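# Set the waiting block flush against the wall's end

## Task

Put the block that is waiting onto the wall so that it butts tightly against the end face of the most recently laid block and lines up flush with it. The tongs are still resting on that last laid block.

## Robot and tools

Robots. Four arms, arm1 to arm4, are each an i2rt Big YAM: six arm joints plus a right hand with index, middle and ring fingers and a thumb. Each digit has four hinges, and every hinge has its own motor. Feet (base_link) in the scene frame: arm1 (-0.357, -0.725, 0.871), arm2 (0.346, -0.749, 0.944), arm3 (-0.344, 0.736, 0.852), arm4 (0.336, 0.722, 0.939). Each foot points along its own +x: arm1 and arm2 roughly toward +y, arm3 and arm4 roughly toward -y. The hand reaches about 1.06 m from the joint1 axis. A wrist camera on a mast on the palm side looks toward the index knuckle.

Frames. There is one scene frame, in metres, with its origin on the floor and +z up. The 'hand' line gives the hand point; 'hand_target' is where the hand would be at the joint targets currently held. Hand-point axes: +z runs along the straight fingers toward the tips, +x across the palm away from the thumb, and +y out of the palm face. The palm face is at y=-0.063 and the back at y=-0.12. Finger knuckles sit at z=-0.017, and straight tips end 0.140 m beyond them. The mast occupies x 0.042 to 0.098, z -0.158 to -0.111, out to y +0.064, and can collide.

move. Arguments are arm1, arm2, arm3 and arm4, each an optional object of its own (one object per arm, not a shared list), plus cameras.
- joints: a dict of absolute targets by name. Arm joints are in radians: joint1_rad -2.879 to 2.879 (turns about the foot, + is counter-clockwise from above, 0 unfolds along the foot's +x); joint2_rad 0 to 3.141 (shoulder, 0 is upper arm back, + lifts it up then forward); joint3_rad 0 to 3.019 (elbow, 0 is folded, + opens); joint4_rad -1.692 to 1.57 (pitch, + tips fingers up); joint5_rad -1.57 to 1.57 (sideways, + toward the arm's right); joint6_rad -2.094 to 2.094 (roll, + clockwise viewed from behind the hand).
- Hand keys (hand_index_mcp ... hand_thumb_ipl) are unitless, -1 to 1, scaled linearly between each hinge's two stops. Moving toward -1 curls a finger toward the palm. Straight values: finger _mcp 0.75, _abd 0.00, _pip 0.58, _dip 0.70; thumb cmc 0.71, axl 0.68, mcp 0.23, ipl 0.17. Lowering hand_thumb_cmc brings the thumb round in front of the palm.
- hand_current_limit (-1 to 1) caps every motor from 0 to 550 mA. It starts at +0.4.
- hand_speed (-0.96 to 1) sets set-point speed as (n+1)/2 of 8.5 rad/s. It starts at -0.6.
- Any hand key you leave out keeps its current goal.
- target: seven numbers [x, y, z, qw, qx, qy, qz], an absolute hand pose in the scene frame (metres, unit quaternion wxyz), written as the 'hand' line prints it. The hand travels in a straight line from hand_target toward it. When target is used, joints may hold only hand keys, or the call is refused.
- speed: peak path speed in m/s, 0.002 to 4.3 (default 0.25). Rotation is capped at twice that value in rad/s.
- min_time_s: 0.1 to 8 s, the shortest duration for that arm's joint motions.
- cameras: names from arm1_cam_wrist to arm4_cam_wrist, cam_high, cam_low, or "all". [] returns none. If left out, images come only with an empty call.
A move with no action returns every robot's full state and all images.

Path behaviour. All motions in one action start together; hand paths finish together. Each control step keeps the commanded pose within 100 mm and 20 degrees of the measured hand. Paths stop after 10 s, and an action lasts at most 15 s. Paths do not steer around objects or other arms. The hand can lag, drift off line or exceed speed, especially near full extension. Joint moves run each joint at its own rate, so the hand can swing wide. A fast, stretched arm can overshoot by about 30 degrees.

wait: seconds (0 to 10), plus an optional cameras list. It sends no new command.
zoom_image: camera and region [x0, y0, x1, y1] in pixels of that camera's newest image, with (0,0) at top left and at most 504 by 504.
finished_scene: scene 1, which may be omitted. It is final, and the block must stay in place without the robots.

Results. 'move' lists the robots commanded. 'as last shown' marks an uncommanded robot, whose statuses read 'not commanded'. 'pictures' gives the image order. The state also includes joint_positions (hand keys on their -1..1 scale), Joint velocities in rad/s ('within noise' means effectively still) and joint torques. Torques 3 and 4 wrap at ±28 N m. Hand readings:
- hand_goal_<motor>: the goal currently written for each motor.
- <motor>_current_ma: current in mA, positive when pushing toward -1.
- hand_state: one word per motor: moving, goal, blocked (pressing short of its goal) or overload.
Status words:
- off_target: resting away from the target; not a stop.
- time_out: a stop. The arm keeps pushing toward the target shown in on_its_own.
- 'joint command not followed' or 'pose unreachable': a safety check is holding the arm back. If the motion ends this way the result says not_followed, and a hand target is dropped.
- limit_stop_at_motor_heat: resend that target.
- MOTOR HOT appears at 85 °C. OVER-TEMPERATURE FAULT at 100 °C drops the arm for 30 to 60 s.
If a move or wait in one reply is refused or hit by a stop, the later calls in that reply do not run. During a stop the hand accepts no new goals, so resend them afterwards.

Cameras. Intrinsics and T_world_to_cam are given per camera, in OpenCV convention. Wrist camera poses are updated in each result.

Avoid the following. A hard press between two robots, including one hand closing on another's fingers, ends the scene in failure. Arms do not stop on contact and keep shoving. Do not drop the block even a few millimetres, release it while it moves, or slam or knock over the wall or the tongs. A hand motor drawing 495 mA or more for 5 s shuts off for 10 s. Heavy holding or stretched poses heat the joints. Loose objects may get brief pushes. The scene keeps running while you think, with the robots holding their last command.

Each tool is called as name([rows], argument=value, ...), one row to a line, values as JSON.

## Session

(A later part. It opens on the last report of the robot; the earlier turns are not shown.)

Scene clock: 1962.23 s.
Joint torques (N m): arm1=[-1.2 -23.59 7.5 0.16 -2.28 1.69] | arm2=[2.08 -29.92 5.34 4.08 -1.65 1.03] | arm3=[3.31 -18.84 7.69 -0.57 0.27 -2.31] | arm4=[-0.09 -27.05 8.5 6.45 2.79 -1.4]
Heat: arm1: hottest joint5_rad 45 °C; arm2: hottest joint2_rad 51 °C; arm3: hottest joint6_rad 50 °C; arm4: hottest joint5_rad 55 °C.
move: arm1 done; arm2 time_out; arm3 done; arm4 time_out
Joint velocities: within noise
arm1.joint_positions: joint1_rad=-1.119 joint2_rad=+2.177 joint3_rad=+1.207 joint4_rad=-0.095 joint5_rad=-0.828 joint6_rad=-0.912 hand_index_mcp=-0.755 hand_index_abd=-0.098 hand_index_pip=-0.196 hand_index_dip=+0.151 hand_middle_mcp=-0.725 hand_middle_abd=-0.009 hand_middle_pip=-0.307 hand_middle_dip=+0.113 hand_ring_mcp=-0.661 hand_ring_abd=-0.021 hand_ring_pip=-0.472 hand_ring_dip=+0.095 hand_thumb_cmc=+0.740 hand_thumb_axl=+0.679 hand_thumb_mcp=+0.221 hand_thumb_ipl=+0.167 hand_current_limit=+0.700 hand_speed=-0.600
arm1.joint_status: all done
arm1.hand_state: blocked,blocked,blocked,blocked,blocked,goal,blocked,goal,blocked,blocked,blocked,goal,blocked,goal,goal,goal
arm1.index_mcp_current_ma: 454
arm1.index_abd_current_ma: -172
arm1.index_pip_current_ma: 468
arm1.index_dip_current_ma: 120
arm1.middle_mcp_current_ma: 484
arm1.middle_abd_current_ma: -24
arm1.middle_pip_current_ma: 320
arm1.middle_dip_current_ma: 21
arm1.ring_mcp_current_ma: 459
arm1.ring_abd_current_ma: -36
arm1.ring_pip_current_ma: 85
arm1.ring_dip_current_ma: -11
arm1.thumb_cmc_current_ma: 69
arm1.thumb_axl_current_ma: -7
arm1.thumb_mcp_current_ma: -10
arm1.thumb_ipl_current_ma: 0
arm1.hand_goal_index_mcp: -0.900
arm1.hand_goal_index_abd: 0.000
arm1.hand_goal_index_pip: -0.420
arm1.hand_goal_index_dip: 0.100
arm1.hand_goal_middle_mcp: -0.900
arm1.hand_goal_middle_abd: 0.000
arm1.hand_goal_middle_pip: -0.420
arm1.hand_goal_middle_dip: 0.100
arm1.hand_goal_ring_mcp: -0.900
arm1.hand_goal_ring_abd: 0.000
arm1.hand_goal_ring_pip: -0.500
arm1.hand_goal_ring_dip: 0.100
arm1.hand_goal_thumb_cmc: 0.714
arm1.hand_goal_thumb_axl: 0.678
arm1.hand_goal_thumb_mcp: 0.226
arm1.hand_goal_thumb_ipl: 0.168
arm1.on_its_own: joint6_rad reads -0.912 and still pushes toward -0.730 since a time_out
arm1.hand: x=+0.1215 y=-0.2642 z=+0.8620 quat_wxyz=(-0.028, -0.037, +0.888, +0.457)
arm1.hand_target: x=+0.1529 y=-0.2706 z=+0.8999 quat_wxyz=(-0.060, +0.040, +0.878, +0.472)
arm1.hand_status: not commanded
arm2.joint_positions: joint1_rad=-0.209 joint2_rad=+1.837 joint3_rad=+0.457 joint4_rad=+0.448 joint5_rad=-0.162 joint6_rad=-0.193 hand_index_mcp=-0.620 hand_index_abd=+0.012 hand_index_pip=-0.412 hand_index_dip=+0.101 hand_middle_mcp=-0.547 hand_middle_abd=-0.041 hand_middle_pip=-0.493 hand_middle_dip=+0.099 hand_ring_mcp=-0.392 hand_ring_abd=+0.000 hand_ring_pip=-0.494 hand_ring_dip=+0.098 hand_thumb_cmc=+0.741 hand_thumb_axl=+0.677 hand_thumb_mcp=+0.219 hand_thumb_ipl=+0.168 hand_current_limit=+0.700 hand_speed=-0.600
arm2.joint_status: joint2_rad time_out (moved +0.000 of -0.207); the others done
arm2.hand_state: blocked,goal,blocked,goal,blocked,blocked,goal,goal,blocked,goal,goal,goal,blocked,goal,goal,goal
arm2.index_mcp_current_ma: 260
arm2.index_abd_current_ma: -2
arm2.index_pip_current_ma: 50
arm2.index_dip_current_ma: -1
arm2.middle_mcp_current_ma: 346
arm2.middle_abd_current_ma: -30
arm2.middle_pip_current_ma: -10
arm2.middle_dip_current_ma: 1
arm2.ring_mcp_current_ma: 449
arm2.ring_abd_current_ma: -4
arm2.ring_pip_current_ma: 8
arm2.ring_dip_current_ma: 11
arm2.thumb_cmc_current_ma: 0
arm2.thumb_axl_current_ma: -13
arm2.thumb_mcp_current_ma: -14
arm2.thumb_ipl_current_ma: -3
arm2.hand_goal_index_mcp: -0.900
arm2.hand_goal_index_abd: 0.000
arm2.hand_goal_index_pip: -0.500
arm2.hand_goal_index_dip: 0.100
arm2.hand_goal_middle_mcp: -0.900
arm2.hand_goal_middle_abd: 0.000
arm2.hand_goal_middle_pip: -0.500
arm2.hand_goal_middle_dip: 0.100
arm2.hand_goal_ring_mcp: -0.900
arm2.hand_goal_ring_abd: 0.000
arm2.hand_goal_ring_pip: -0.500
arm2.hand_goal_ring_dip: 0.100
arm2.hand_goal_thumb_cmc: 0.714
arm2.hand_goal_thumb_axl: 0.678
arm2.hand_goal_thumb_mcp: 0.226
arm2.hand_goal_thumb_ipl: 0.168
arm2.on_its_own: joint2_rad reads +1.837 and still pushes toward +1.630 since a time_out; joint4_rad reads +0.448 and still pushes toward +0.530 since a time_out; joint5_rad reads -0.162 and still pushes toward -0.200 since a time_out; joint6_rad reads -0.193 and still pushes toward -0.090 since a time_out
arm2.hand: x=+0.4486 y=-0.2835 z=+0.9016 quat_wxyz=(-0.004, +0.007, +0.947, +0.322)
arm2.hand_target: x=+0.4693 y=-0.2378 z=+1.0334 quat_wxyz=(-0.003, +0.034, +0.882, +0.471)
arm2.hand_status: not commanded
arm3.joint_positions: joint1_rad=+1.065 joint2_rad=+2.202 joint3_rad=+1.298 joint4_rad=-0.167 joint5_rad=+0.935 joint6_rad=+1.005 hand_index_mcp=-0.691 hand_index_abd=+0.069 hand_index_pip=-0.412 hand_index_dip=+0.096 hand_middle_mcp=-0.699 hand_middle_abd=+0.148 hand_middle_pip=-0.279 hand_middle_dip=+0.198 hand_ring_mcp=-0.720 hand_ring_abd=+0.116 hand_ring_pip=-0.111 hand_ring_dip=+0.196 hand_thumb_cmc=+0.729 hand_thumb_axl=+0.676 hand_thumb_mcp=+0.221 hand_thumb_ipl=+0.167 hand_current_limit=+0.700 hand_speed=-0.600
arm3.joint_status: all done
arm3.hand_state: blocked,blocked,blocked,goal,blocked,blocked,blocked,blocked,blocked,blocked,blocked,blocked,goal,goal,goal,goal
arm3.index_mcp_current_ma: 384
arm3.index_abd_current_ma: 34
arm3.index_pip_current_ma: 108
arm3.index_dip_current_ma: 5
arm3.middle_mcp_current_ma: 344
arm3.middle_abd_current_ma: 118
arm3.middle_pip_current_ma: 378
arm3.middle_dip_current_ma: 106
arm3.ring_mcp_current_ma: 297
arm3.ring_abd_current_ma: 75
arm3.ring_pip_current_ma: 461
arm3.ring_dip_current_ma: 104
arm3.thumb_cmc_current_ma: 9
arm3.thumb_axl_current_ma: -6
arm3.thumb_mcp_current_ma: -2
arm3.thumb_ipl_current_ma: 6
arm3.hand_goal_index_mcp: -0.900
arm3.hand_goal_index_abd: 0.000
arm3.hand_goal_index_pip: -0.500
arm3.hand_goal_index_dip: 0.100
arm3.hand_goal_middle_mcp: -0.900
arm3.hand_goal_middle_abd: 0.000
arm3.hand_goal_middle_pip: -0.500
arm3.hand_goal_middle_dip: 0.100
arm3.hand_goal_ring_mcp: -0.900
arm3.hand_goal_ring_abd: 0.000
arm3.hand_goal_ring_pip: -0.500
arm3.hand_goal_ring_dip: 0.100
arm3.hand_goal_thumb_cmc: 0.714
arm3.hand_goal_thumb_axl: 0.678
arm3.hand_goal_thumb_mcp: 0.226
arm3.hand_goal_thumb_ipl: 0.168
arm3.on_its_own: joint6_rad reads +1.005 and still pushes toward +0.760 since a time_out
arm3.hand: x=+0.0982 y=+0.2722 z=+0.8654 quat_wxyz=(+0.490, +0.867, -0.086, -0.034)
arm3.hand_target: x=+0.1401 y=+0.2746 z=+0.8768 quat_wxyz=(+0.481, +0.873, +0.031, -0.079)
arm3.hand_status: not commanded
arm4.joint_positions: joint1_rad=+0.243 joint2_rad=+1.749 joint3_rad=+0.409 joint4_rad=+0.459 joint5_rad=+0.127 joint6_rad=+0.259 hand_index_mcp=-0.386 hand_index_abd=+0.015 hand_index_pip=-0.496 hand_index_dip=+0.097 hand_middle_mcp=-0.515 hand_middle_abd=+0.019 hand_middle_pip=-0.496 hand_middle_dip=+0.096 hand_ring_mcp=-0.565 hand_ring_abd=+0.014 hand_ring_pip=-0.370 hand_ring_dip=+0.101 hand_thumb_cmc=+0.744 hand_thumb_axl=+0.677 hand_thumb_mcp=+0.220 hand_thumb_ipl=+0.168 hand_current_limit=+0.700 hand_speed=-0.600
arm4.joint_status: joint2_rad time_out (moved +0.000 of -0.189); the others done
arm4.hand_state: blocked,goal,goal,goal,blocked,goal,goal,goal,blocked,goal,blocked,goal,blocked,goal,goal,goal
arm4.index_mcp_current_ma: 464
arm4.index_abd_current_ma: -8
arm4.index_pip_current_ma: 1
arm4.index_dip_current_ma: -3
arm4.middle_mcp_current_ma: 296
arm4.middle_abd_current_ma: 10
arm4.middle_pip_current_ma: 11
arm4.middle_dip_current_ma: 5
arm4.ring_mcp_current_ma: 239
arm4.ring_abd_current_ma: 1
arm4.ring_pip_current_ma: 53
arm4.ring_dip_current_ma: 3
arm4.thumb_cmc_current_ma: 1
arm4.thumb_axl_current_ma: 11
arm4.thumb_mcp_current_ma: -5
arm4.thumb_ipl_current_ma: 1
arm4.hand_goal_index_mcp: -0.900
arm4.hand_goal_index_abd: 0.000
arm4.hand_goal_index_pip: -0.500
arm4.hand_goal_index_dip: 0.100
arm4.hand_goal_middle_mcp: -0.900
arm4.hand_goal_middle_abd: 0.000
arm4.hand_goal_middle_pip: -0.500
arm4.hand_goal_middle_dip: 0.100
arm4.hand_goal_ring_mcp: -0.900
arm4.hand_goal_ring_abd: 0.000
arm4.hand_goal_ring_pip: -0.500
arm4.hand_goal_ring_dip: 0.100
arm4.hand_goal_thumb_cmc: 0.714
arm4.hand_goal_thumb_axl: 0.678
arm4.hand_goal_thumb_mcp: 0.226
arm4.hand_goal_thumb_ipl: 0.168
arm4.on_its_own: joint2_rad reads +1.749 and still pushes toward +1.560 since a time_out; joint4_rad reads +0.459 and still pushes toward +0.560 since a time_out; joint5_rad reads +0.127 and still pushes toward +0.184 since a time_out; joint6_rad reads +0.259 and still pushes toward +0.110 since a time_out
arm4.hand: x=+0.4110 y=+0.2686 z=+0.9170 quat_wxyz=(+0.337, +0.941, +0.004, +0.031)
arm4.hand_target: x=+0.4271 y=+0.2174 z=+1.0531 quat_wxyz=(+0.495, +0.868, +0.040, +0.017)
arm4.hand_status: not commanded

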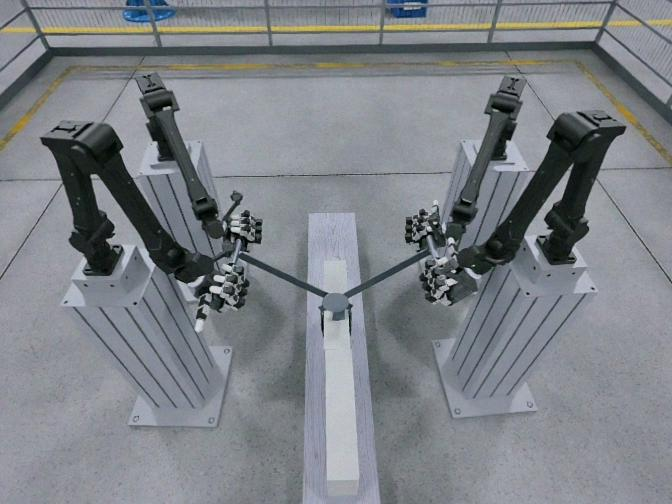

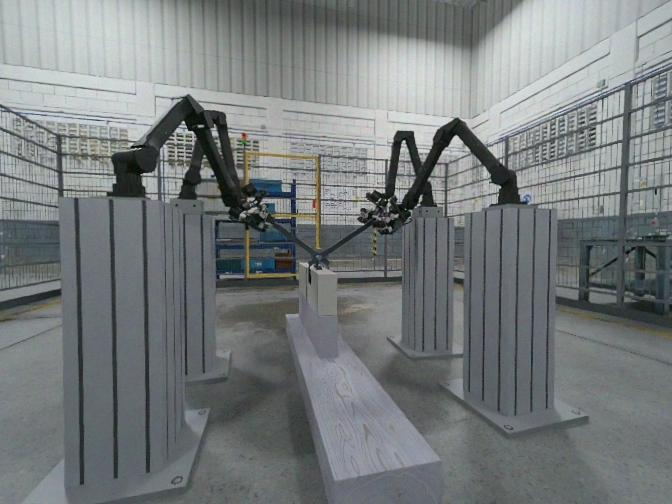

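move(arm1={"joints": {"joint1_rad": -1.135, "joint2_rad": 2.13, "joint3_rad": 1.24}, "min_time_s": 3}, arm2={"joints": {"joint1_rad": -0.22, "joint2_rad": 1.645, "joint3_rad": 0.515}, "min_time_s": 3}, arm3={"joints": {"joint1_rad": 1.095, "joint2_rad": 2.185, "joint3_rad": 1.31}, "min_time_s": 3}, arm4={"joints": {"joint1_rad": 0.235, "joint2_rad": 1.55, "joint3_rad": 0.445}, "min_time_s": 3}, cameras=["cam_high"])

zoom_image(camera="cam_high", region=[320, 335, 360, 365])

Scene clock: 1972.90 s.
Joint torques (N m): arm1=[-1.03 -22.77 8.79 0.17 -2.27 1.67] | arm2=[1.55 -28.16 6.69 4.25 -1.65 1.04] | arm3=[3.6 -19.37 6.76 -0.54 0.48 -2.3] | arm4=[-0.21 -28.16 6.91 6.5 2.8 -1.39]
Heat: arm1: hottest joint5_rad 46 °C; arm2: hottest joint2_rad 51 °C; arm3: hottest joint6_rad 51 °C; arm4: hottest joint5_rad 55 °C.
move: arm1 done; arm2 time_out; arm3 done; arm4 time_out
Joint velocities: within noise
arm1.joint_positions: joint1_rad=-1.119 joint2_rad=+2.177 joint3_rad=+1.207 joint4_rad=-0.095 joint5_rad=-0.828 joint6_rad=-0.912 hand_index_mcp=-0.755 hand_index_abd=-0.098 hand_index_pip=-0.196 hand_index_dip=+0.151 hand_middle_mcp=-0.724 hand_middle_abd=-0.009 hand_middle_pip=-0.307 hand_middle_dip=+0.113 hand_ring_mcp=-0.660 hand_ring_abd=-0.021 hand_ring_pip=-0.472 hand_ring_dip=+0.096 hand_thumb_cmc=+0.740 hand_thumb_axl=+0.679 hand_thumb_mcp=+0.221 hand_thumb_ipl=+0.167 hand_current_limit=+0.700 hand_speed=-0.600
arm1.joint_status: all done
arm1.hand_state: blocked,blocked,blocked,blocked,blocked,goal,blocked,goal,blocked,blocked,blocked,goal,blocked,goal,goal,goal
arm1.index_mcp_current_ma: 463
arm1.index_abd_current_ma: -183
arm1.index_pip_current_ma: 467
arm1.index_dip_current_ma: 124
arm1.middle_mcp_current_ma: 479
arm1.middle_abd_current_ma: -20
arm1.middle_pip_current_ma: 316
arm1.middle_dip_current_ma: 29
arm1.ring_mcp_current_ma: 457
arm1.ring_abd_current_ma: -29
arm1.ring_pip_current_ma: 68
arm1.ring_dip_current_ma: -20
arm1.thumb_cmc_current_ma: 63
arm1.thumb_axl_current_ma: -1
arm1.thumb_mcp_current_ma: -16
arm1.thumb_ipl_current_ma: 0
arm1.hand_goal_index_mcp: -0.900
arm1.hand_goal_index_abd: 0.000
arm1.hand_goal_index_pip: -0.420
arm1.hand_goal_index_dip: 0.100
arm1.hand_goal_middle_mcp: -0.900
arm1.hand_goal_middle_abd: 0.000
arm1.hand_goal_middle_pip: -0.420
arm1.hand_goal_middle_dip: 0.100
arm1.hand_goal_ring_mcp: -0.900
arm1.hand_goal_ring_abd: 0.000
arm1.hand_goal_ring_pip: -0.500
arm1.hand_goal_ring_dip: 0.100
arm1.hand_goal_thumb_cmc: 0.714
arm1.hand_goal_thumb_axl: 0.678
arm1.hand_goal_thumb_mcp: 0.226
arm1.hand_goal_thumb_ipl: 0.168
arm1.on_its_own: joint6_rad reads -0.912 and still pushes toward -0.730 since a time_out
arm1.hand: x=+0.1215 y=-0.2642 z=+0.8620 quat_wxyz=(-0.028, -0.037, +0.888, +0.457)
arm1.hand_target: x=+0.1548 y=-0.2658 z=+0.8993 quat_wxyz=(-0.059, +0.037, +0.878, +0.473)
arm1.hand_status: not commanded
arm2.joint_positions: joint1_rad=-0.209 joint2_rad=+1.837 joint3_rad=+0.459 joint4_rad=+0.447 joint5_rad=-0.162 joint6_rad=-0.193 hand_index_mcp=-0.621 hand_index_abd=+0.012 hand_index_pip=-0.411 hand_index_dip=+0.101 hand_middle_mcp=-0.548 hand_middle_abd=-0.042 hand_middle_pip=-0.493 hand_middle_dip=+0.099 hand_ring_mcp=-0.392 hand_ring_abd=+0.000 hand_ring_pip=-0.494 hand_ring_dip=+0.098 hand_thumb_cmc=+0.741 hand_thumb_axl=+0.677 hand_thumb_mcp=+0.219 hand_thumb_ipl=+0.168 hand_current_limit=+0.700 hand_speed=-0.600
arm2.joint_status: joint2_rad time_out (moved +0.000 of -0.192); the others done
arm2.hand_state: blocked,goal,blocked,goal,blocked,blocked,goal,goal,blocked,goal,goal,goal,blocked,goal,goal,goal
arm2.index_mcp_current_ma: 264
arm2.index_abd_current_ma: -5
arm2.index_pip_current_ma: 49
arm2.index_dip_current_ma: -8
arm2.middle_mcp_current_ma: 348
arm2.middle_abd_current_ma: -9
arm2.middle_pip_current_ma: 1
arm2.middle_dip_current_ma: -6
arm2.ring_mcp_current_ma: 456
arm2.ring_abd_current_ma: 1
arm2.ring_pip_current_ma: 24
arm2.ring_dip_current_ma: -6
arm2.thumb_cmc_current_ma: 6
arm2.thumb_axl_current_ma: 1
arm2.thumb_mcp_current_ma: -15
arm2.thumb_ipl_current_ma: 4
arm2.hand_goal_index_mcp: -0.900
arm2.hand_goal_index_abd: 0.000
arm2.hand_goal_index_pip: -0.500
arm2.hand_goal_index_dip: 0.100
arm2.hand_goal_middle_mcp: -0.900
arm2.hand_goal_middle_abd: 0.000
arm2.hand_goal_middle_pip: -0.500
arm2.hand_goal_middle_dip: 0.100
arm2.hand_goal_ring_mcp: -0.900
arm2.hand_goal_ring_abd: 0.000
arm2.hand_goal_ring_pip: -0.500
arm2.hand_goal_ring_dip: 0.100
arm2.hand_goal_thumb_cmc: 0.714
arm2.hand_goal_thumb_axl: 0.678
arm2.hand_goal_thumb_mcp: 0.226
arm2.hand_goal_thumb_ipl: 0.168
arm2.on_its_own: joint2_rad reads +1.837 and still pushes toward +1.645 since a time_out; joint4_rad reads +0.447 and still pushes toward +0.530 since a time_out; joint5_rad reads -0.162 and still pushes toward -0.200 since a time_out; joint6_rad reads -0.193 and still pushes toward -0.090 since a time_out
arm2.hand: x=+0.4488 y=-0.2827 z=+0.9019 quat_wxyz=(-0.004, +0.007, +0.947, +0.322)
arm2.hand_target: x=+0.4715 y=-0.2305 z=+1.0340 quat_wxyz=(-0.003, +0.034, +0.881, +0.473)
arm2.hand_status: not commanded
arm3.joint_positions: joint1_rad=+1.065 joint2_rad=+2.199 joint3_rad=+1.295 joint4_rad=-0.167 joint5_rad=+0.931 joint6_rad=+1.005 hand_index_mcp=-0.693 hand_index_abd=+0.068 hand_index_pip=-0.410 hand_index_dip=+0.096 hand_middle_mcp=-0.700 hand_middle_abd=+0.145 hand_middle_pip=-0.279 hand_middle_dip=+0.197 hand_ring_mcp=-0.720 hand_ring_abd=+0.115 hand_ring_pip=-0.115 hand_ring_dip=+0.196 hand_thumb_cmc=+0.729 hand_thumb_axl=+0.676 hand_thumb_mcp=+0.221 hand_thumb_ipl=+0.167 hand_current_limit=+0.700 hand_speed=-0.600
arm3.joint_status: all done
arm3.hand_state: blocked,blocked,blocked,goal,blocked,blocked,blocked,blocked,blocked,blocked,blocked,blocked,goal,goal,goal,goal
arm3.index_mcp_current_ma: 380
arm3.index_abd_current_ma: 33
arm3.index_pip_current_ma: 115
arm3.index_dip_current_ma: 0
arm3.middle_mcp_current_ma: 346
arm3.middle_abd_current_ma: 121
arm3.middle_pip_current_ma: 379
arm3.middle_dip_current_ma: 102
arm3.ring_mcp_current_ma: 298
arm3.ring_abd_current_ma: 73
arm3.ring_pip_current_ma: 460
arm3.ring_dip_current_ma: 104
arm3.thumb_cmc_current_ma: 11
arm3.thumb_axl_current_ma: -7
arm3.thumb_mcp_current_ma: -3
arm3.thumb_ipl_current_ma: 7
arm3.hand_goal_index_mcp: -0.900
arm3.hand_goal_index_abd: 0.000
arm3.hand_goal_index_pip: -0.500
arm3.hand_goal_index_dip: 0.100
arm3.hand_goal_middle_mcp: -0.900
arm3.hand_goal_middle_abd: 0.000
arm3.hand_goal_middle_pip: -0.500
arm3.hand_goal_middle_dip: 0.100
arm3.hand_goal_ring_mcp: -0.900
arm3.hand_goal_ring_abd: 0.000
arm3.hand_goal_ring_pip: -0.500
arm3.hand_goal_ring_dip: 0.100
arm3.hand_goal_thumb_cmc: 0.714
arm3.hand_goal_thumb_axl: 0.678
arm3.hand_goal_thumb_mcp: 0.226
arm3.hand_goal_thumb_ipl: 0.168
arm3.on_its_own: joint6_rad reads +1.005 and still pushes toward +0.760 since a time_out
arm3.hand: x=+0.0979 y=+0.2725 z=+0.8652 quat_wxyz=(+0.489, +0.868, -0.085, -0.033)
arm3.hand_target: x=+0.1384 y=+0.2791 z=+0.8781 quat_wxyz=(+0.480, +0.873, +0.035, -0.080)
arm3.hand_status: not commanded
arm4.joint_positions: joint1_rad=+0.242 joint2_rad=+1.749 joint3_rad=+0.407 joint4_rad=+0.459 joint5_rad=+0.127 joint6_rad=+0.259 hand_index_mcp=-0.385 hand_index_abd=+0.015 hand_index_pip=-0.496 hand_index_dip=+0.097 hand_middle_mcp=-0.515 hand_middle_abd=+0.020 hand_middle_pip=-0.496 hand_middle_dip=+0.096 hand_ring_mcp=-0.566 hand_ring_abd=+0.014 hand_ring_pip=-0.372 hand_ring_dip=+0.101 hand_thumb_cmc=+0.744 hand_thumb_axl=+0.677 hand_thumb_mcp=+0.220 hand_thumb_ipl=+0.168 hand_current_limit=+0.700 hand_speed=-0.600
arm4.joint_status: joint2_rad time_out (moved +0.000 of -0.199); the others done
arm4.hand_state: blocked,goal,goal,goal,blocked,blocked,goal,goal,blocked,goal,blocked,goal,blocked,goal,goal,goal
arm4.index_mcp_current_ma: 470
arm4.index_abd_current_ma: -11
arm4.index_pip_current_ma: 2
arm4.index_dip_current_ma: 8
arm4.middle_mcp_current_ma: 305
arm4.middle_abd_current_ma: -5
arm4.middle_pip_current_ma: 15
arm4.middle_dip_current_ma: -3
arm4.ring_mcp_current_ma: 230
arm4.ring_abd_current_ma: -6
arm4.ring_pip_current_ma: 65
arm4.ring_dip_current_ma: -1
arm4.thumb_cmc_current_ma: 23
arm4.thumb_axl_current_ma: 23
arm4.thumb_mcp_current_ma: 7
arm4.thumb_ipl_current_ma: 15
arm4.hand_goal_index_mcp: -0.900
arm4.hand_goal_index_abd: 0.000
arm4.hand_goal_index_pip: -0.500
arm4.hand_goal_index_dip: 0.100
arm4.hand_goal_middle_mcp: -0.900
arm4.hand_goal_middle_abd: 0.000
arm4.hand_goal_middle_pip: -0.500
arm4.hand_goal_middle_dip: 0.100
arm4.hand_goal_ring_mcp: -0.900
arm4.hand_goal_ring_abd: 0.000
arm4.hand_goal_ring_pip: -0.500
arm4.hand_goal_ring_dip: 0.100
arm4.hand_goal_thumb_cmc: 0.714
arm4.hand_goal_thumb_axl: 0.678
arm4.hand_goal_thumb_mcp: 0.226
arm4.hand_goal_thumb_ipl: 0.168
arm4.on_its_own: joint2_rad reads +1.749 and still pushes toward +1.550 since a time_out; joint4_rad reads +0.459 and still pushes toward +0.560 since a time_out; joint5_rad reads +0.127 and still pushes toward +0.184 since a time_out; joint6_rad reads +0.259 and still pushes toward +0.110 since a time_out
arm4.hand: x=+0.4104 y=+0.2695 z=+0.9165 quat_wxyz=(+0.336, +0.941, +0.004, +0.030)
arm4.hand_target: x=+0.4246 y=+0.2248 z=+1.0496 quat_wxyz=(+0.491, +0.870, +0.041, +0.015)
arm4.hand_status: not commanded

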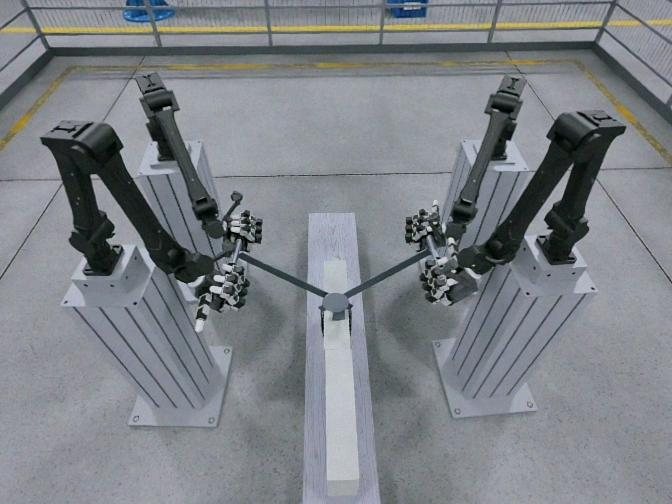

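Scaled by 12.600 from the camera's image (finer frame: 960x720).

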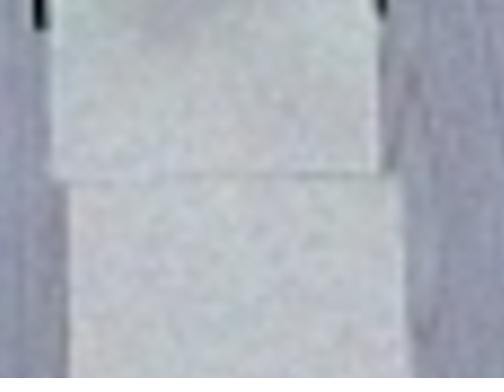

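move(arm1={"joints": {"joint1_rad": -1.13, "joint2_rad": 2.14, "joint3_rad": 1.255}, "min_time_s": 3}, arm2={"joints": {"joint1_rad": -0.22, "joint2_rad": 1.655, "joint3_rad": 0.53}, "min_time_s": 3}, arm3={"joints": {"joint1_rad": 1.10, "joint2_rad": 2.175, "joint3_rad": 1.295}, "min_time_s": 3}, arm4={"joints": {"joint1_rad": 0.235, "joint2_rad": 1.54, "joint3_rad": 0.43}, "min_time_s": 3}, cameras=["cam_high"])

zoom_image(camera="cam_high", region=[320, 335, 360, 365])

Scene clock: 1981.67 s.
Joint torques (N m): arm1=[-0.79 -21.77 9.72 0.18 -2.27 1.67] | arm2=[1.32 -27.99 7.58 4.27 -1.66 1.02] | arm3=[3.96 -20.07 6.3 -0.54 0.72 -2.26] | arm4=[-0.38 -28.92 6.01 6.31 2.95 -1.38]
Heat: arm1: hottest joint5_rad 47 °C; arm2: hottest joint2_rad 51 °C; arm3: hottest joint6_rad 51 °C; arm4: hottest joint5_rad 55 °C.
move: arm1 done; arm2 time_out; arm3 done; arm4 time_out
Joint velocities: within noise
arm1.joint_positions: joint1_rad=-1.116 joint2_rad=+2.177 joint3_rad=+1.211 joint4_rad=-0.095 joint5_rad=-0.828 joint6_rad=-0.912 hand_index_mcp=-0.756 hand_index_abd=-0.098 hand_index_pip=-0.196 hand_index_dip=+0.151 hand_middle_mcp=-0.724 hand_middle_abd=-0.009 hand_middle_pip=-0.308 hand_middle_dip=+0.113 hand_ring_mcp=-0.660 hand_ring_abd=-0.021 hand_ring_pip=-0.473 hand_ring_dip=+0.096 hand_thumb_cmc=+0.740 hand_thumb_axl=+0.679 hand_thumb_mcp=+0.221 hand_thumb_ipl=+0.167 hand_current_limit=+0.700 hand_speed=-0.600
arm1.joint_status: all done
arm1.hand_state: blocked,blocked,blocked,blocked,blocked,goal,blocked,goal,blocked,blocked,blocked,goal,blocked,goal,goal,goal
arm1.index_mcp_current_ma: 449
arm1.index_abd_current_ma: -183
arm1.index_pip_current_ma: 458
arm1.index_dip_current_ma: 123
arm1.middle_mcp_current_ma: 479
arm1.middle_abd_current_ma: -24
arm1.middle_pip_current_ma: 316
arm1.middle_dip_current_ma: 20
arm1.ring_mcp_current_ma: 461
arm1.ring_abd_current_ma: -31
arm1.ring_pip_current_ma: 71
arm1.ring_dip_current_ma: -6
arm1.thumb_cmc_current_ma: 63
arm1.thumb_axl_current_ma: -1
arm1.thumb_mcp_current_ma: -11
arm1.thumb_ipl_current_ma: -1
arm1.hand_goal_index_mcp: -0.900
arm1.hand_goal_index_abd: 0.000
arm1.hand_goal_index_pip: -0.420
arm1.hand_goal_index_dip: 0.100
arm1.hand_goal_middle_mcp: -0.900
arm1.hand_goal_middle_abd: 0.000
arm1.hand_goal_middle_pip: -0.420
arm1.hand_goal_middle_dip: 0.100
arm1.hand_goal_ring_mcp: -0.900
arm1.hand_goal_ring_abd: 0.000
arm1.hand_goal_ring_pip: -0.500
arm1.hand_goal_ring_dip: 0.100
arm1.hand_goal_thumb_cmc: 0.714
arm1.hand_goal_thumb_axl: 0.678
arm1.hand_goal_thumb_mcp: 0.226
arm1.hand_goal_thumb_ipl: 0.168
arm1.on_its_own: joint6_rad reads -0.912 and still pushes toward -0.730 since a time_out
arm1.hand: x=+0.1217 y=-0.2621 z=+0.8635 quat_wxyz=(-0.027, -0.039, +0.888, +0.457)
arm1.hand_target: x=+0.1567 y=-0.2608 z=+0.8988 quat_wxyz=(-0.058, +0.033, +0.878, +0.474)
arm1.hand_status: not commanded
arm2.joint_positions: joint1_rad=-0.208 joint2_rad=+1.837 joint3_rad=+0.463 joint4_rad=+0.447 joint5_rad=-0.162 joint6_rad=-0.193 hand_index_mcp=-0.620 hand_index_abd=+0.013 hand_index_pip=-0.412 hand_index_dip=+0.101 hand_middle_mcp=-0.548 hand_middle_abd=-0.042 hand_middle_pip=-0.493 hand_middle_dip=+0.099 hand_ring_mcp=-0.393 hand_ring_abd=-0.002 hand_ring_pip=-0.494 hand_ring_dip=+0.098 hand_thumb_cmc=+0.741 hand_thumb_axl=+0.677 hand_thumb_mcp=+0.219 hand_thumb_ipl=+0.168 hand_current_limit=+0.700 hand_speed=-0.600
arm2.joint_status: joint2_rad time_out (moved +0.000 of -0.182); the others done
arm2.hand_state: blocked,goal,blocked,goal,blocked,blocked,goal,goal,blocked,goal,goal,goal,blocked,goal,goal,goal
arm2.index_mcp_current_ma: 260
arm2.index_abd_current_ma: -2
arm2.index_pip_current_ma: 60
arm2.index_dip_current_ma: 4
arm2.middle_mcp_current_ma: 359
arm2.middle_abd_current_ma: -10
arm2.middle_pip_current_ma: 0
arm2.middle_dip_current_ma: 0
arm2.ring_mcp_current_ma: 468
arm2.ring_abd_current_ma: -2
arm2.ring_pip_current_ma: 9
arm2.ring_dip_current_ma: 7
arm2.thumb_cmc_current_ma: 11
arm2.thumb_axl_current_ma: 10
arm2.thumb_mcp_current_ma: 6
arm2.thumb_ipl_current_ma: -1
arm2.hand_goal_index_mcp: -0.900
arm2.hand_goal_index_abd: 0.000
arm2.hand_goal_index_pip: -0.500
arm2.hand_goal_index_dip: 0.100
arm2.hand_goal_middle_mcp: -0.900
arm2.hand_goal_middle_abd: 0.000
arm2.hand_goal_middle_pip: -0.500
arm2.hand_goal_middle_dip: 0.100
arm2.hand_goal_ring_mcp: -0.900
arm2.hand_goal_ring_abd: 0.000
arm2.hand_goal_ring_pip: -0.500
arm2.hand_goal_ring_dip: 0.100
arm2.hand_goal_thumb_cmc: 0.714
arm2.hand_goal_thumb_axl: 0.678
arm2.hand_goal_thumb_mcp: 0.226
arm2.hand_goal_thumb_ipl: 0.168
arm2.on_its_own: joint2_rad reads +1.837 and still pushes toward +1.655 since a time_out; joint4_rad reads +0.447 and still pushes toward +0.530 since a time_out; joint5_rad reads -0.162 and still pushes toward -0.200 since a time_out; joint6_rad reads -0.193 and still pushes toward -0.090 since a time_out
arm2.hand: x=+0.4490 y=-0.2805 z=+0.9031 quat_wxyz=(-0.004, +0.007, +0.946, +0.324)
arm2.hand_target: x=+0.4728 y=-0.2249 z=+1.0350 quat_wxyz=(-0.002, +0.034, +0.879, +0.475)
arm2.hand_status: not commanded
arm3.joint_positions: joint1_rad=+1.065 joint2_rad=+2.196 joint3_rad=+1.286 joint4_rad=-0.167 joint5_rad=+0.926 joint6_rad=+0.998 hand_index_mcp=-0.694 hand_index_abd=+0.066 hand_index_pip=-0.409 hand_index_dip=+0.096 hand_middle_mcp=-0.702 hand_middle_abd=+0.142 hand_middle_pip=-0.279 hand_middle_dip=+0.192 hand_ring_mcp=-0.720 hand_ring_abd=+0.112 hand_ring_pip=-0.117 hand_ring_dip=+0.187 hand_thumb_cmc=+0.729 hand_thumb_axl=+0.676 hand_thumb_mcp=+0.221 hand_thumb_ipl=+0.167 hand_current_limit=+0.700 hand_speed=-0.600
arm3.joint_status: all done
arm3.hand_state: blocked,blocked,blocked,goal,blocked,blocked,blocked,blocked,blocked,blocked,blocked,blocked,goal,goal,goal,goal
arm3.index_mcp_current_ma: 376
arm3.index_abd_current_ma: 36
arm3.index_pip_current_ma: 113
arm3.index_dip_current_ma: 0
arm3.middle_mcp_current_ma: 334
arm3.middle_abd_current_ma: 111
arm3.middle_pip_current_ma: 376
arm3.middle_dip_current_ma: 92
arm3.ring_mcp_current_ma: 294
arm3.ring_abd_current_ma: 73
arm3.ring_pip_current_ma: 466
arm3.ring_dip_current_ma: 90
arm3.thumb_cmc_current_ma: 5
arm3.thumb_axl_current_ma: -10
arm3.thumb_mcp_current_ma: -5
arm3.thumb_ipl_current_ma: 6
arm3.hand_goal_index_mcp: -0.900
arm3.hand_goal_index_abd: 0.000
arm3.hand_goal_index_pip: -0.500
arm3.hand_goal_index_dip: 0.100
arm3.hand_goal_middle_mcp: -0.900
arm3.hand_goal_middle_abd: 0.000
arm3.hand_goal_middle_pip: -0.500
arm3.hand_goal_middle_dip: 0.100
arm3.hand_goal_ring_mcp: -0.900
arm3.hand_goal_ring_abd: 0.000
arm3.hand_goal_ring_pip: -0.500
arm3.hand_goal_ring_dip: 0.100
arm3.hand_goal_thumb_cmc: 0.714
arm3.hand_goal_thumb_axl: 0.678
arm3.hand_goal_thumb_mcp: 0.226
arm3.hand_goal_thumb_ipl: 0.168
arm3.on_its_own: joint6_rad reads +0.998 and still pushes toward +0.760 since a time_out
arm3.hand: x=+0.0962 y=+0.2738 z=+0.8634 quat_wxyz=(+0.486, +0.870, -0.081, -0.036)
arm3.hand_target: x=+0.1366 y=+0.2836 z=+0.8790 quat_wxyz=(+0.479, +0.873, +0.038, -0.081)
arm3.hand_status: not commanded
arm4.joint_positions: joint1_rad=+0.240 joint2_rad=+1.749 joint3_rad=+0.402 joint4_rad=+0.459 joint5_rad=+0.124 joint6_rad=+0.259 hand_index_mcp=-0.384 hand_index_abd=+0.012 hand_index_pip=-0.496 hand_index_dip=+0.097 hand_middle_mcp=-0.515 hand_middle_abd=+0.029 hand_middle_pip=-0.496 hand_middle_dip=+0.096 hand_ring_mcp=-0.567 hand_ring_abd=+0.008 hand_ring_pip=-0.392 hand_ring_dip=+0.101 hand_thumb_cmc=+0.744 hand_thumb_axl=+0.677 hand_thumb_mcp=+0.220 hand_thumb_ipl=+0.168 hand_current_limit=+0.700 hand_speed=-0.600
arm4.joint_status: joint2_rad time_out (moved +0.000 of -0.209); the others done
arm4.hand_state: blocked,goal,goal,goal,blocked,blocked,goal,goal,blocked,goal,blocked,goal,blocked,goal,goal,goal
arm4.index_mcp_current_ma: 457
arm4.index_abd_current_ma: 2
arm4.index_pip_current_ma: 10
arm4.index_dip_current_ma: 3
arm4.middle_mcp_current_ma: 310
arm4.middle_abd_current_ma: 8
arm4.middle_pip_current_ma: 6
arm4.middle_dip_current_ma: -7
arm4.ring_mcp_current_ma: 237
arm4.ring_abd_current_ma: -7
arm4.ring_pip_current_ma: 46
arm4.ring_dip_current_ma: -4
arm4.thumb_cmc_current_ma: 11
arm4.thumb_axl_current_ma: 23
arm4.thumb_mcp_current_ma: 0
arm4.thumb_ipl_current_ma: 4
arm4.hand_goal_index_mcp: -0.900
arm4.hand_goal_index_abd: 0.000
arm4.hand_goal_index_pip: -0.500
arm4.hand_goal_index_dip: 0.100
arm4.hand_goal_middle_mcp: -0.900
arm4.hand_goal_middle_abd: 0.000
arm4.hand_goal_middle_pip: -0.500
arm4.hand_goal_middle_dip: 0.100
arm4.hand_goal_ring_mcp: -0.900
arm4.hand_goal_ring_abd: 0.000
arm4.hand_goal_ring_pip: -0.500
arm4.hand_goal_ring_dip: 0.100
arm4.hand_goal_thumb_cmc: 0.714
arm4.hand_goal_thumb_axl: 0.678
arm4.hand_goal_thumb_mcp: 0.226
arm4.hand_goal_thumb_ipl: 0.168
arm4.on_its_own: joint2_rad reads +1.749 and still pushes toward +1.540 since a time_out; joint4_rad reads +0.459 and still pushes toward +0.560 since a time_out; joint5_rad reads +0.124 and still pushes toward +0.184 since a time_out; joint6_rad reads +0.259 and still pushes toward +0.110 since a time_out
arm4.hand: x=+0.4092 y=+0.2722 z=+0.9146 quat_wxyz=(+0.333, +0.942, +0.003, +0.031)
arm4.hand_target: x=+0.4230 y=+0.2304 z=+1.0481 quat_wxyz=(+0.489, +0.871, +0.041, +0.015)
arm4.hand_status: not commanded

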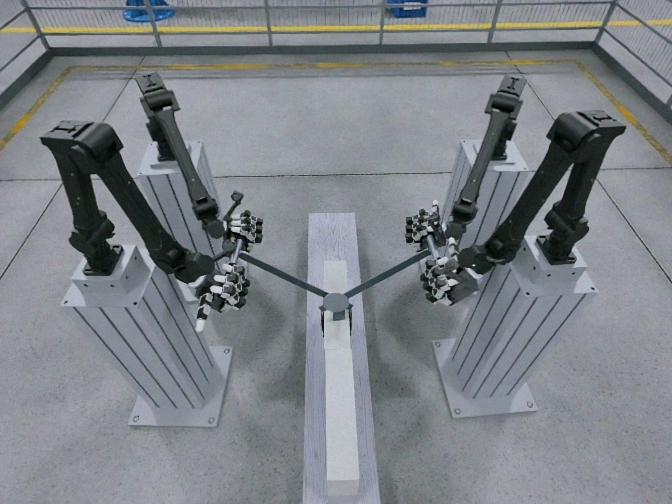

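Scaled by 12.600 from the camera's image (finer frame: 960x720).

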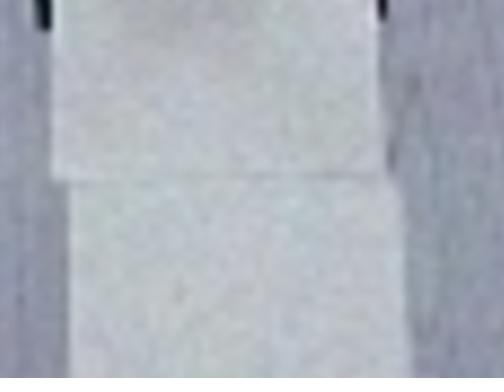

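move(arm1={"joints": {"joint1_rad": -1.125, "joint2_rad": 2.152, "joint3_rad": 1.267}, "min_time_s": 3}, arm2={"joints": {"joint1_rad": -0.22, "joint2_rad": 1.667, "joint3_rad": 0.545}, "min_time_s": 3}, arm3={"joints": {"joint1_rad": 1.105, "joint2_rad": 2.165, "joint3_rad": 1.283}, "min_time_s": 3}, arm4={"joints": {"joint1_rad": 0.24, "joint2_rad": 1.53, "joint3_rad": 0.415}, "min_time_s": 3}, cameras=["cam_high"])

zoom_image(camera="cam_high", region=[320, 335, 360, 365])

Scene clock: 1991.33 s.
Joint torques (N m): arm1=[-0.56 -20.72 10.15 0.2 -2.27 1.68] | arm2=[1.67 -26.75 8.31 4.29 -1.7 1.05] | arm3=[4.6 -20.42 6 -0.55 1.09 -2.26] | arm4=[0.21 -29.8 5.35 6.49 3 -1.37]
Heat: arm1: hottest joint5_rad 48 °C; arm2: hottest joint2_rad 51 °C; arm3: hottest joint6_rad 51 °C; arm4: hottest joint5_rad 55 °C.
move: arm1 done; arm2 time_out; arm3 done; arm4 time_out
Joint velocities: within noise
arm1.joint_positions: joint1_rad=-1.113 joint2_rad=+2.178 joint3_rad=+1.218 joint4_rad=-0.096 joint5_rad=-0.828 joint6_rad=-0.912 hand_index_mcp=-0.756 hand_index_abd=-0.098 hand_index_pip=-0.196 hand_index_dip=+0.151 hand_middle_mcp=-0.724 hand_middle_abd=-0.009 hand_middle_pip=-0.308 hand_middle_dip=+0.113 hand_ring_mcp=-0.659 hand_ring_abd=-0.021 hand_ring_pip=-0.473 hand_ring_dip=+0.096 hand_thumb_cmc=+0.740 hand_thumb_axl=+0.679 hand_thumb_mcp=+0.221 hand_thumb_ipl=+0.167 hand_current_limit=+0.700 hand_speed=-0.600
arm1.joint_status: all done
arm1.hand_state: blocked,blocked,blocked,blocked,blocked,goal,blocked,goal,blocked,blocked,blocked,goal,blocked,goal,goal,goal
arm1.index_mcp_current_ma: 450
arm1.index_abd_current_ma: -177
arm1.index_pip_current_ma: 461
arm1.index_dip_current_ma: 131
arm1.middle_mcp_current_ma: 477
arm1.middle_abd_current_ma: -24
arm1.middle_pip_current_ma: 312
arm1.middle_dip_current_ma: 23
arm1.ring_mcp_current_ma: 460
arm1.ring_abd_current_ma: -35
arm1.ring_pip_current_ma: 67
arm1.ring_dip_current_ma: -12
arm1.thumb_cmc_current_ma: 67
arm1.thumb_axl_current_ma: -2
arm1.thumb_mcp_current_ma: -22
arm1.thumb_ipl_current_ma: 2
arm1.hand_goal_index_mcp: -0.900
arm1.hand_goal_index_abd: 0.000
arm1.hand_goal_index_pip: -0.420
arm1.hand_goal_index_dip: 0.100
arm1.hand_goal_middle_mcp: -0.900
arm1.hand_goal_middle_abd: 0.000
arm1.hand_goal_middle_pip: -0.420
arm1.hand_goal_middle_dip: 0.100
arm1.hand_goal_ring_mcp: -0.900
arm1.hand_goal_ring_abd: 0.000
arm1.hand_goal_ring_pip: -0.500
arm1.hand_goal_ring_dip: 0.100
arm1.hand_goal_thumb_cmc: 0.714
arm1.hand_goal_thumb_axl: 0.678
arm1.hand_goal_thumb_mcp: 0.226
arm1.hand_goal_thumb_ipl: 0.168
arm1.on_its_own: joint6_rad reads -0.912 and still pushes toward -0.730 since a time_out
arm1.hand: x=+0.1229 y=-0.2592 z=+0.8658 quat_wxyz=(-0.025, -0.042, +0.887, +0.459)
arm1.hand_target: x=+0.1573 y=-0.2566 z=+0.8957 quat_wxyz=(-0.059, +0.031, +0.878, +0.474)
arm1.hand_status: not commanded
arm2.joint_positions: joint1_rad=-0.208 joint2_rad=+1.837 joint3_rad=+0.469 joint4_rad=+0.446 joint5_rad=-0.162 joint6_rad=-0.193 hand_index_mcp=-0.618 hand_index_abd=+0.013 hand_index_pip=-0.411 hand_index_dip=+0.101 hand_middle_mcp=-0.548 hand_middle_abd=-0.042 hand_middle_pip=-0.493 hand_middle_dip=+0.099 hand_ring_mcp=-0.395 hand_ring_abd=-0.002 hand_ring_pip=-0.494 hand_ring_dip=+0.098 hand_thumb_cmc=+0.741 hand_thumb_axl=+0.677 hand_thumb_mcp=+0.219 hand_thumb_ipl=+0.168 hand_current_limit=+0.700 hand_speed=-0.600
arm2.joint_status: joint2_rad time_out (moved +0.000 of -0.170); the others done
arm2.hand_state: blocked,goal,blocked,goal,blocked,blocked,goal,goal,blocked,goal,goal,goal,blocked,goal,goal,goal
arm2.index_mcp_current_ma: 278
arm2.index_abd_current_ma: 12
arm2.index_pip_current_ma: 55
arm2.index_dip_current_ma: -16
arm2.middle_mcp_current_ma: 353
arm2.middle_abd_current_ma: -34
arm2.middle_pip_current_ma: 10
arm2.middle_dip_current_ma: -5
arm2.ring_mcp_current_ma: 463
arm2.ring_abd_current_ma: 0
arm2.ring_pip_current_ma: 14
arm2.ring_dip_current_ma: 5
arm2.thumb_cmc_current_ma: 18
arm2.thumb_axl_current_ma: 8
arm2.thumb_mcp_current_ma: -6
arm2.thumb_ipl_current_ma: -11
arm2.hand_goal_index_mcp: -0.900
arm2.hand_goal_index_abd: 0.000
arm2.hand_goal_index_pip: -0.500
arm2.hand_goal_index_dip: 0.100
arm2.hand_goal_middle_mcp: -0.900
arm2.hand_goal_middle_abd: 0.000
arm2.hand_goal_middle_pip: -0.500
arm2.hand_goal_middle_dip: 0.100
arm2.hand_goal_ring_mcp: -0.900
arm2.hand_goal_ring_abd: 0.000
arm2.hand_goal_ring_pip: -0.500
arm2.hand_goal_ring_dip: 0.100
arm2.hand_goal_thumb_cmc: 0.714
arm2.hand_goal_thumb_axl: 0.678
arm2.hand_goal_thumb_mcp: 0.226
arm2.hand_goal_thumb_ipl: 0.168
arm2.on_its_own: joint2_rad reads +1.837 and still pushes toward +1.667 since a time_out; joint4_rad reads +0.446 and still pushes toward +0.530 since a time_out; joint5_rad reads -0.162 and still pushes toward -0.200 since a time_out; joint6_rad reads -0.193 and still pushes toward -0.090 since a time_out
arm2.hand: x=+0.4498 y=-0.2774 z=+0.9049 quat_wxyz=(-0.003, +0.007, +0.945, +0.327)
arm2.hand_target: x=+0.4745 y=-0.2195 z=+1.0350 quat_wxyz=(-0.002, +0.034, +0.879, +0.476)
arm2.hand_status: not commanded
arm3.joint_positions: joint1_rad=+1.065 joint2_rad=+2.192 joint3_rad=+1.277 joint4_rad=-0.167 joint5_rad=+0.918 joint6_rad=+0.998 hand_index_mcp=-0.697 hand_index_abd=+0.064 hand_index_pip=-0.404 hand_index_dip=+0.096 hand_middle_mcp=-0.706 hand_middle_abd=+0.139 hand_middle_pip=-0.279 hand_middle_dip=+0.192 hand_ring_mcp=-0.724 hand_ring_abd=+0.111 hand_ring_pip=-0.118 hand_ring_dip=+0.188 hand_thumb_cmc=+0.729 hand_thumb_axl=+0.676 hand_thumb_mcp=+0.221 hand_thumb_ipl=+0.167 hand_current_limit=+0.700 hand_speed=-0.600
arm3.joint_status: all done
arm3.hand_state: blocked,blocked,blocked,goal,blocked,blocked,blocked,blocked,blocked,blocked,blocked,blocked,goal,goal,goal,goal
arm3.index_mcp_current_ma: 364
arm3.index_abd_current_ma: 30
arm3.index_pip_current_ma: 117
arm3.index_dip_current_ma: -1
arm3.middle_mcp_current_ma: 327
arm3.middle_abd_current_ma: 110
arm3.middle_pip_current_ma: 375
arm3.middle_dip_current_ma: 96
arm3.ring_mcp_current_ma: 286
arm3.ring_abd_current_ma: 67
arm3.ring_pip_current_ma: 468
arm3.ring_dip_current_ma: 92
arm3.thumb_cmc_current_ma: 8
arm3.thumb_axl_current_ma: -10
arm3.thumb_mcp_current_ma: 0
arm3.thumb_ipl_current_ma: 4
arm3.hand_goal_index_mcp: -0.900
arm3.hand_goal_index_abd: 0.000
arm3.hand_goal_index_pip: -0.500
arm3.hand_goal_index_dip: 0.100
arm3.hand_goal_middle_mcp: -0.900
arm3.hand_goal_middle_abd: 0.000
arm3.hand_goal_middle_pip: -0.500
arm3.hand_goal_middle_dip: 0.100
arm3.hand_goal_ring_mcp: -0.900
arm3.hand_goal_ring_abd: 0.000
arm3.hand_goal_ring_pip: -0.500
arm3.hand_goal_ring_dip: 0.100
arm3.hand_goal_thumb_cmc: 0.714
arm3.hand_goal_thumb_axl: 0.678
arm3.hand_goal_thumb_mcp: 0.226
arm3.hand_goal_thumb_ipl: 0.168
arm3.on_its_own: joint6_rad reads +0.998 and still pushes toward +0.760 since a time_out
arm3.hand: x=+0.0945 y=+0.2751 z=+0.8617 quat_wxyz=(+0.482, +0.872, -0.079, -0.036)
arm3.hand_target: x=+0.1358 y=+0.2875 z=+0.8811 quat_wxyz=(+0.479, +0.873, +0.041, -0.080)
arm3.hand_status: not commanded
arm4.joint_positions: joint1_rad=+0.239 joint2_rad=+1.749 joint3_rad=+0.394 joint4_rad=+0.459 joint5_rad=+0.122 joint6_rad=+0.259 hand_index_mcp=-0.375 hand_index_abd=+0.013 hand_index_pip=-0.496 hand_index_dip=+0.097 hand_middle_mcp=-0.514 hand_middle_abd=+0.037 hand_middle_pip=-0.496 hand_middle_dip=+0.096 hand_ring_mcp=-0.574 hand_ring_abd=+0.007 hand_ring_pip=-0.406 hand_ring_dip=+0.101 hand_thumb_cmc=+0.744 hand_thumb_axl=+0.677 hand_thumb_mcp=+0.220 hand_thumb_ipl=+0.168 hand_current_limit=+0.700 hand_speed=-0.600
arm4.joint_status: joint2_rad time_out (moved +0.000 of -0.219); the others done
arm4.hand_state: blocked,goal,goal,goal,blocked,blocked,goal,goal,blocked,goal,blocked,goal,blocked,goal,goal,goal
arm4.index_mcp_current_ma: 452
arm4.index_abd_current_ma: -1
arm4.index_pip_current_ma: -3
arm4.index_dip_current_ma: 0
arm4.middle_mcp_current_ma: 287
arm4.middle_abd_current_ma: 13
arm4.middle_pip_current_ma: 1
arm4.middle_dip_current_ma: -4
arm4.ring_mcp_current_ma: 227
arm4.ring_abd_current_ma: -11
arm4.ring_pip_current_ma: 49
arm4.ring_dip_current_ma: -7
arm4.thumb_cmc_current_ma: 14
arm4.thumb_axl_current_ma: 19
arm4.thumb_mcp_current_ma: 1
arm4.thumb_ipl_current_ma: 10
arm4.hand_goal_index_mcp: -0.900
arm4.hand_goal_index_abd: 0.000
arm4.hand_goal_index_pip: -0.500
arm4.hand_goal_index_dip: 0.100
arm4.hand_goal_middle_mcp: -0.900
arm4.hand_goal_middle_abd: 0.000
arm4.hand_goal_middle_pip: -0.500
arm4.hand_goal_middle_dip: 0.100
arm4.hand_goal_ring_mcp: -0.900
arm4.hand_goal_ring_abd: 0.000
arm4.hand_goal_ring_pip: -0.500
arm4.hand_goal_ring_dip: 0.100
arm4.hand_goal_thumb_cmc: 0.714
arm4.hand_goal_thumb_axl: 0.678
arm4.hand_goal_thumb_mcp: 0.226
arm4.hand_goal_thumb_ipl: 0.168
arm4.on_its_own: joint2_rad reads +1.749 and still pushes toward +1.530 since a time_out; joint4_rad reads +0.459 and still pushes toward +0.560 since a time_out; joint5_rad reads +0.122 and still pushes toward +0.184 since a time_out; joint6_rad reads +0.259 and still pushes toward +0.110 since a time_out
arm4.hand: x=+0.4078 y=+0.2759 z=+0.9124 quat_wxyz=(+0.330, +0.944, +0.004, +0.030)
arm4.hand_target: x=+0.4237 y=+0.2363 z=+1.0467 quat_wxyz=(+0.487, +0.872, +0.044, +0.016)
arm4.hand_status: not commanded

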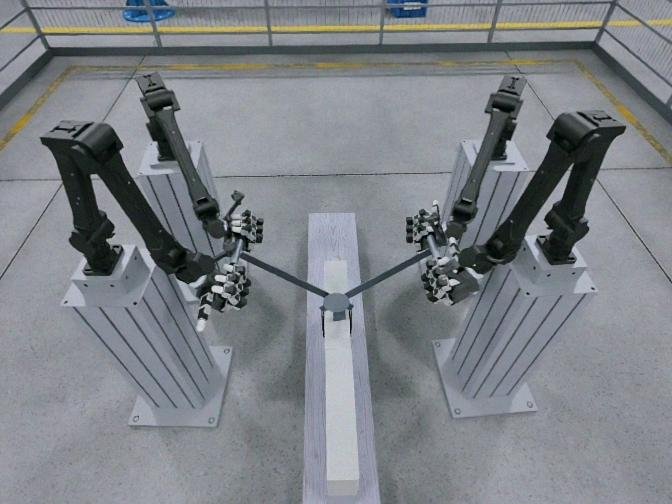

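Scaled by 12.600 from the camera's image (finer frame: 960x720).

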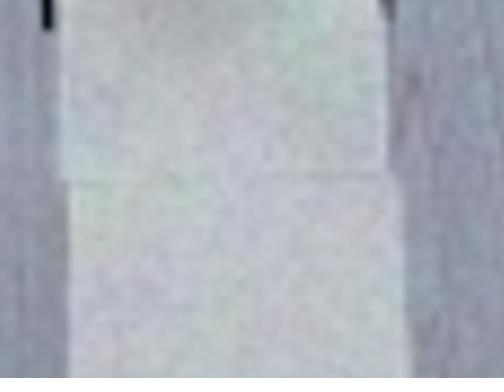

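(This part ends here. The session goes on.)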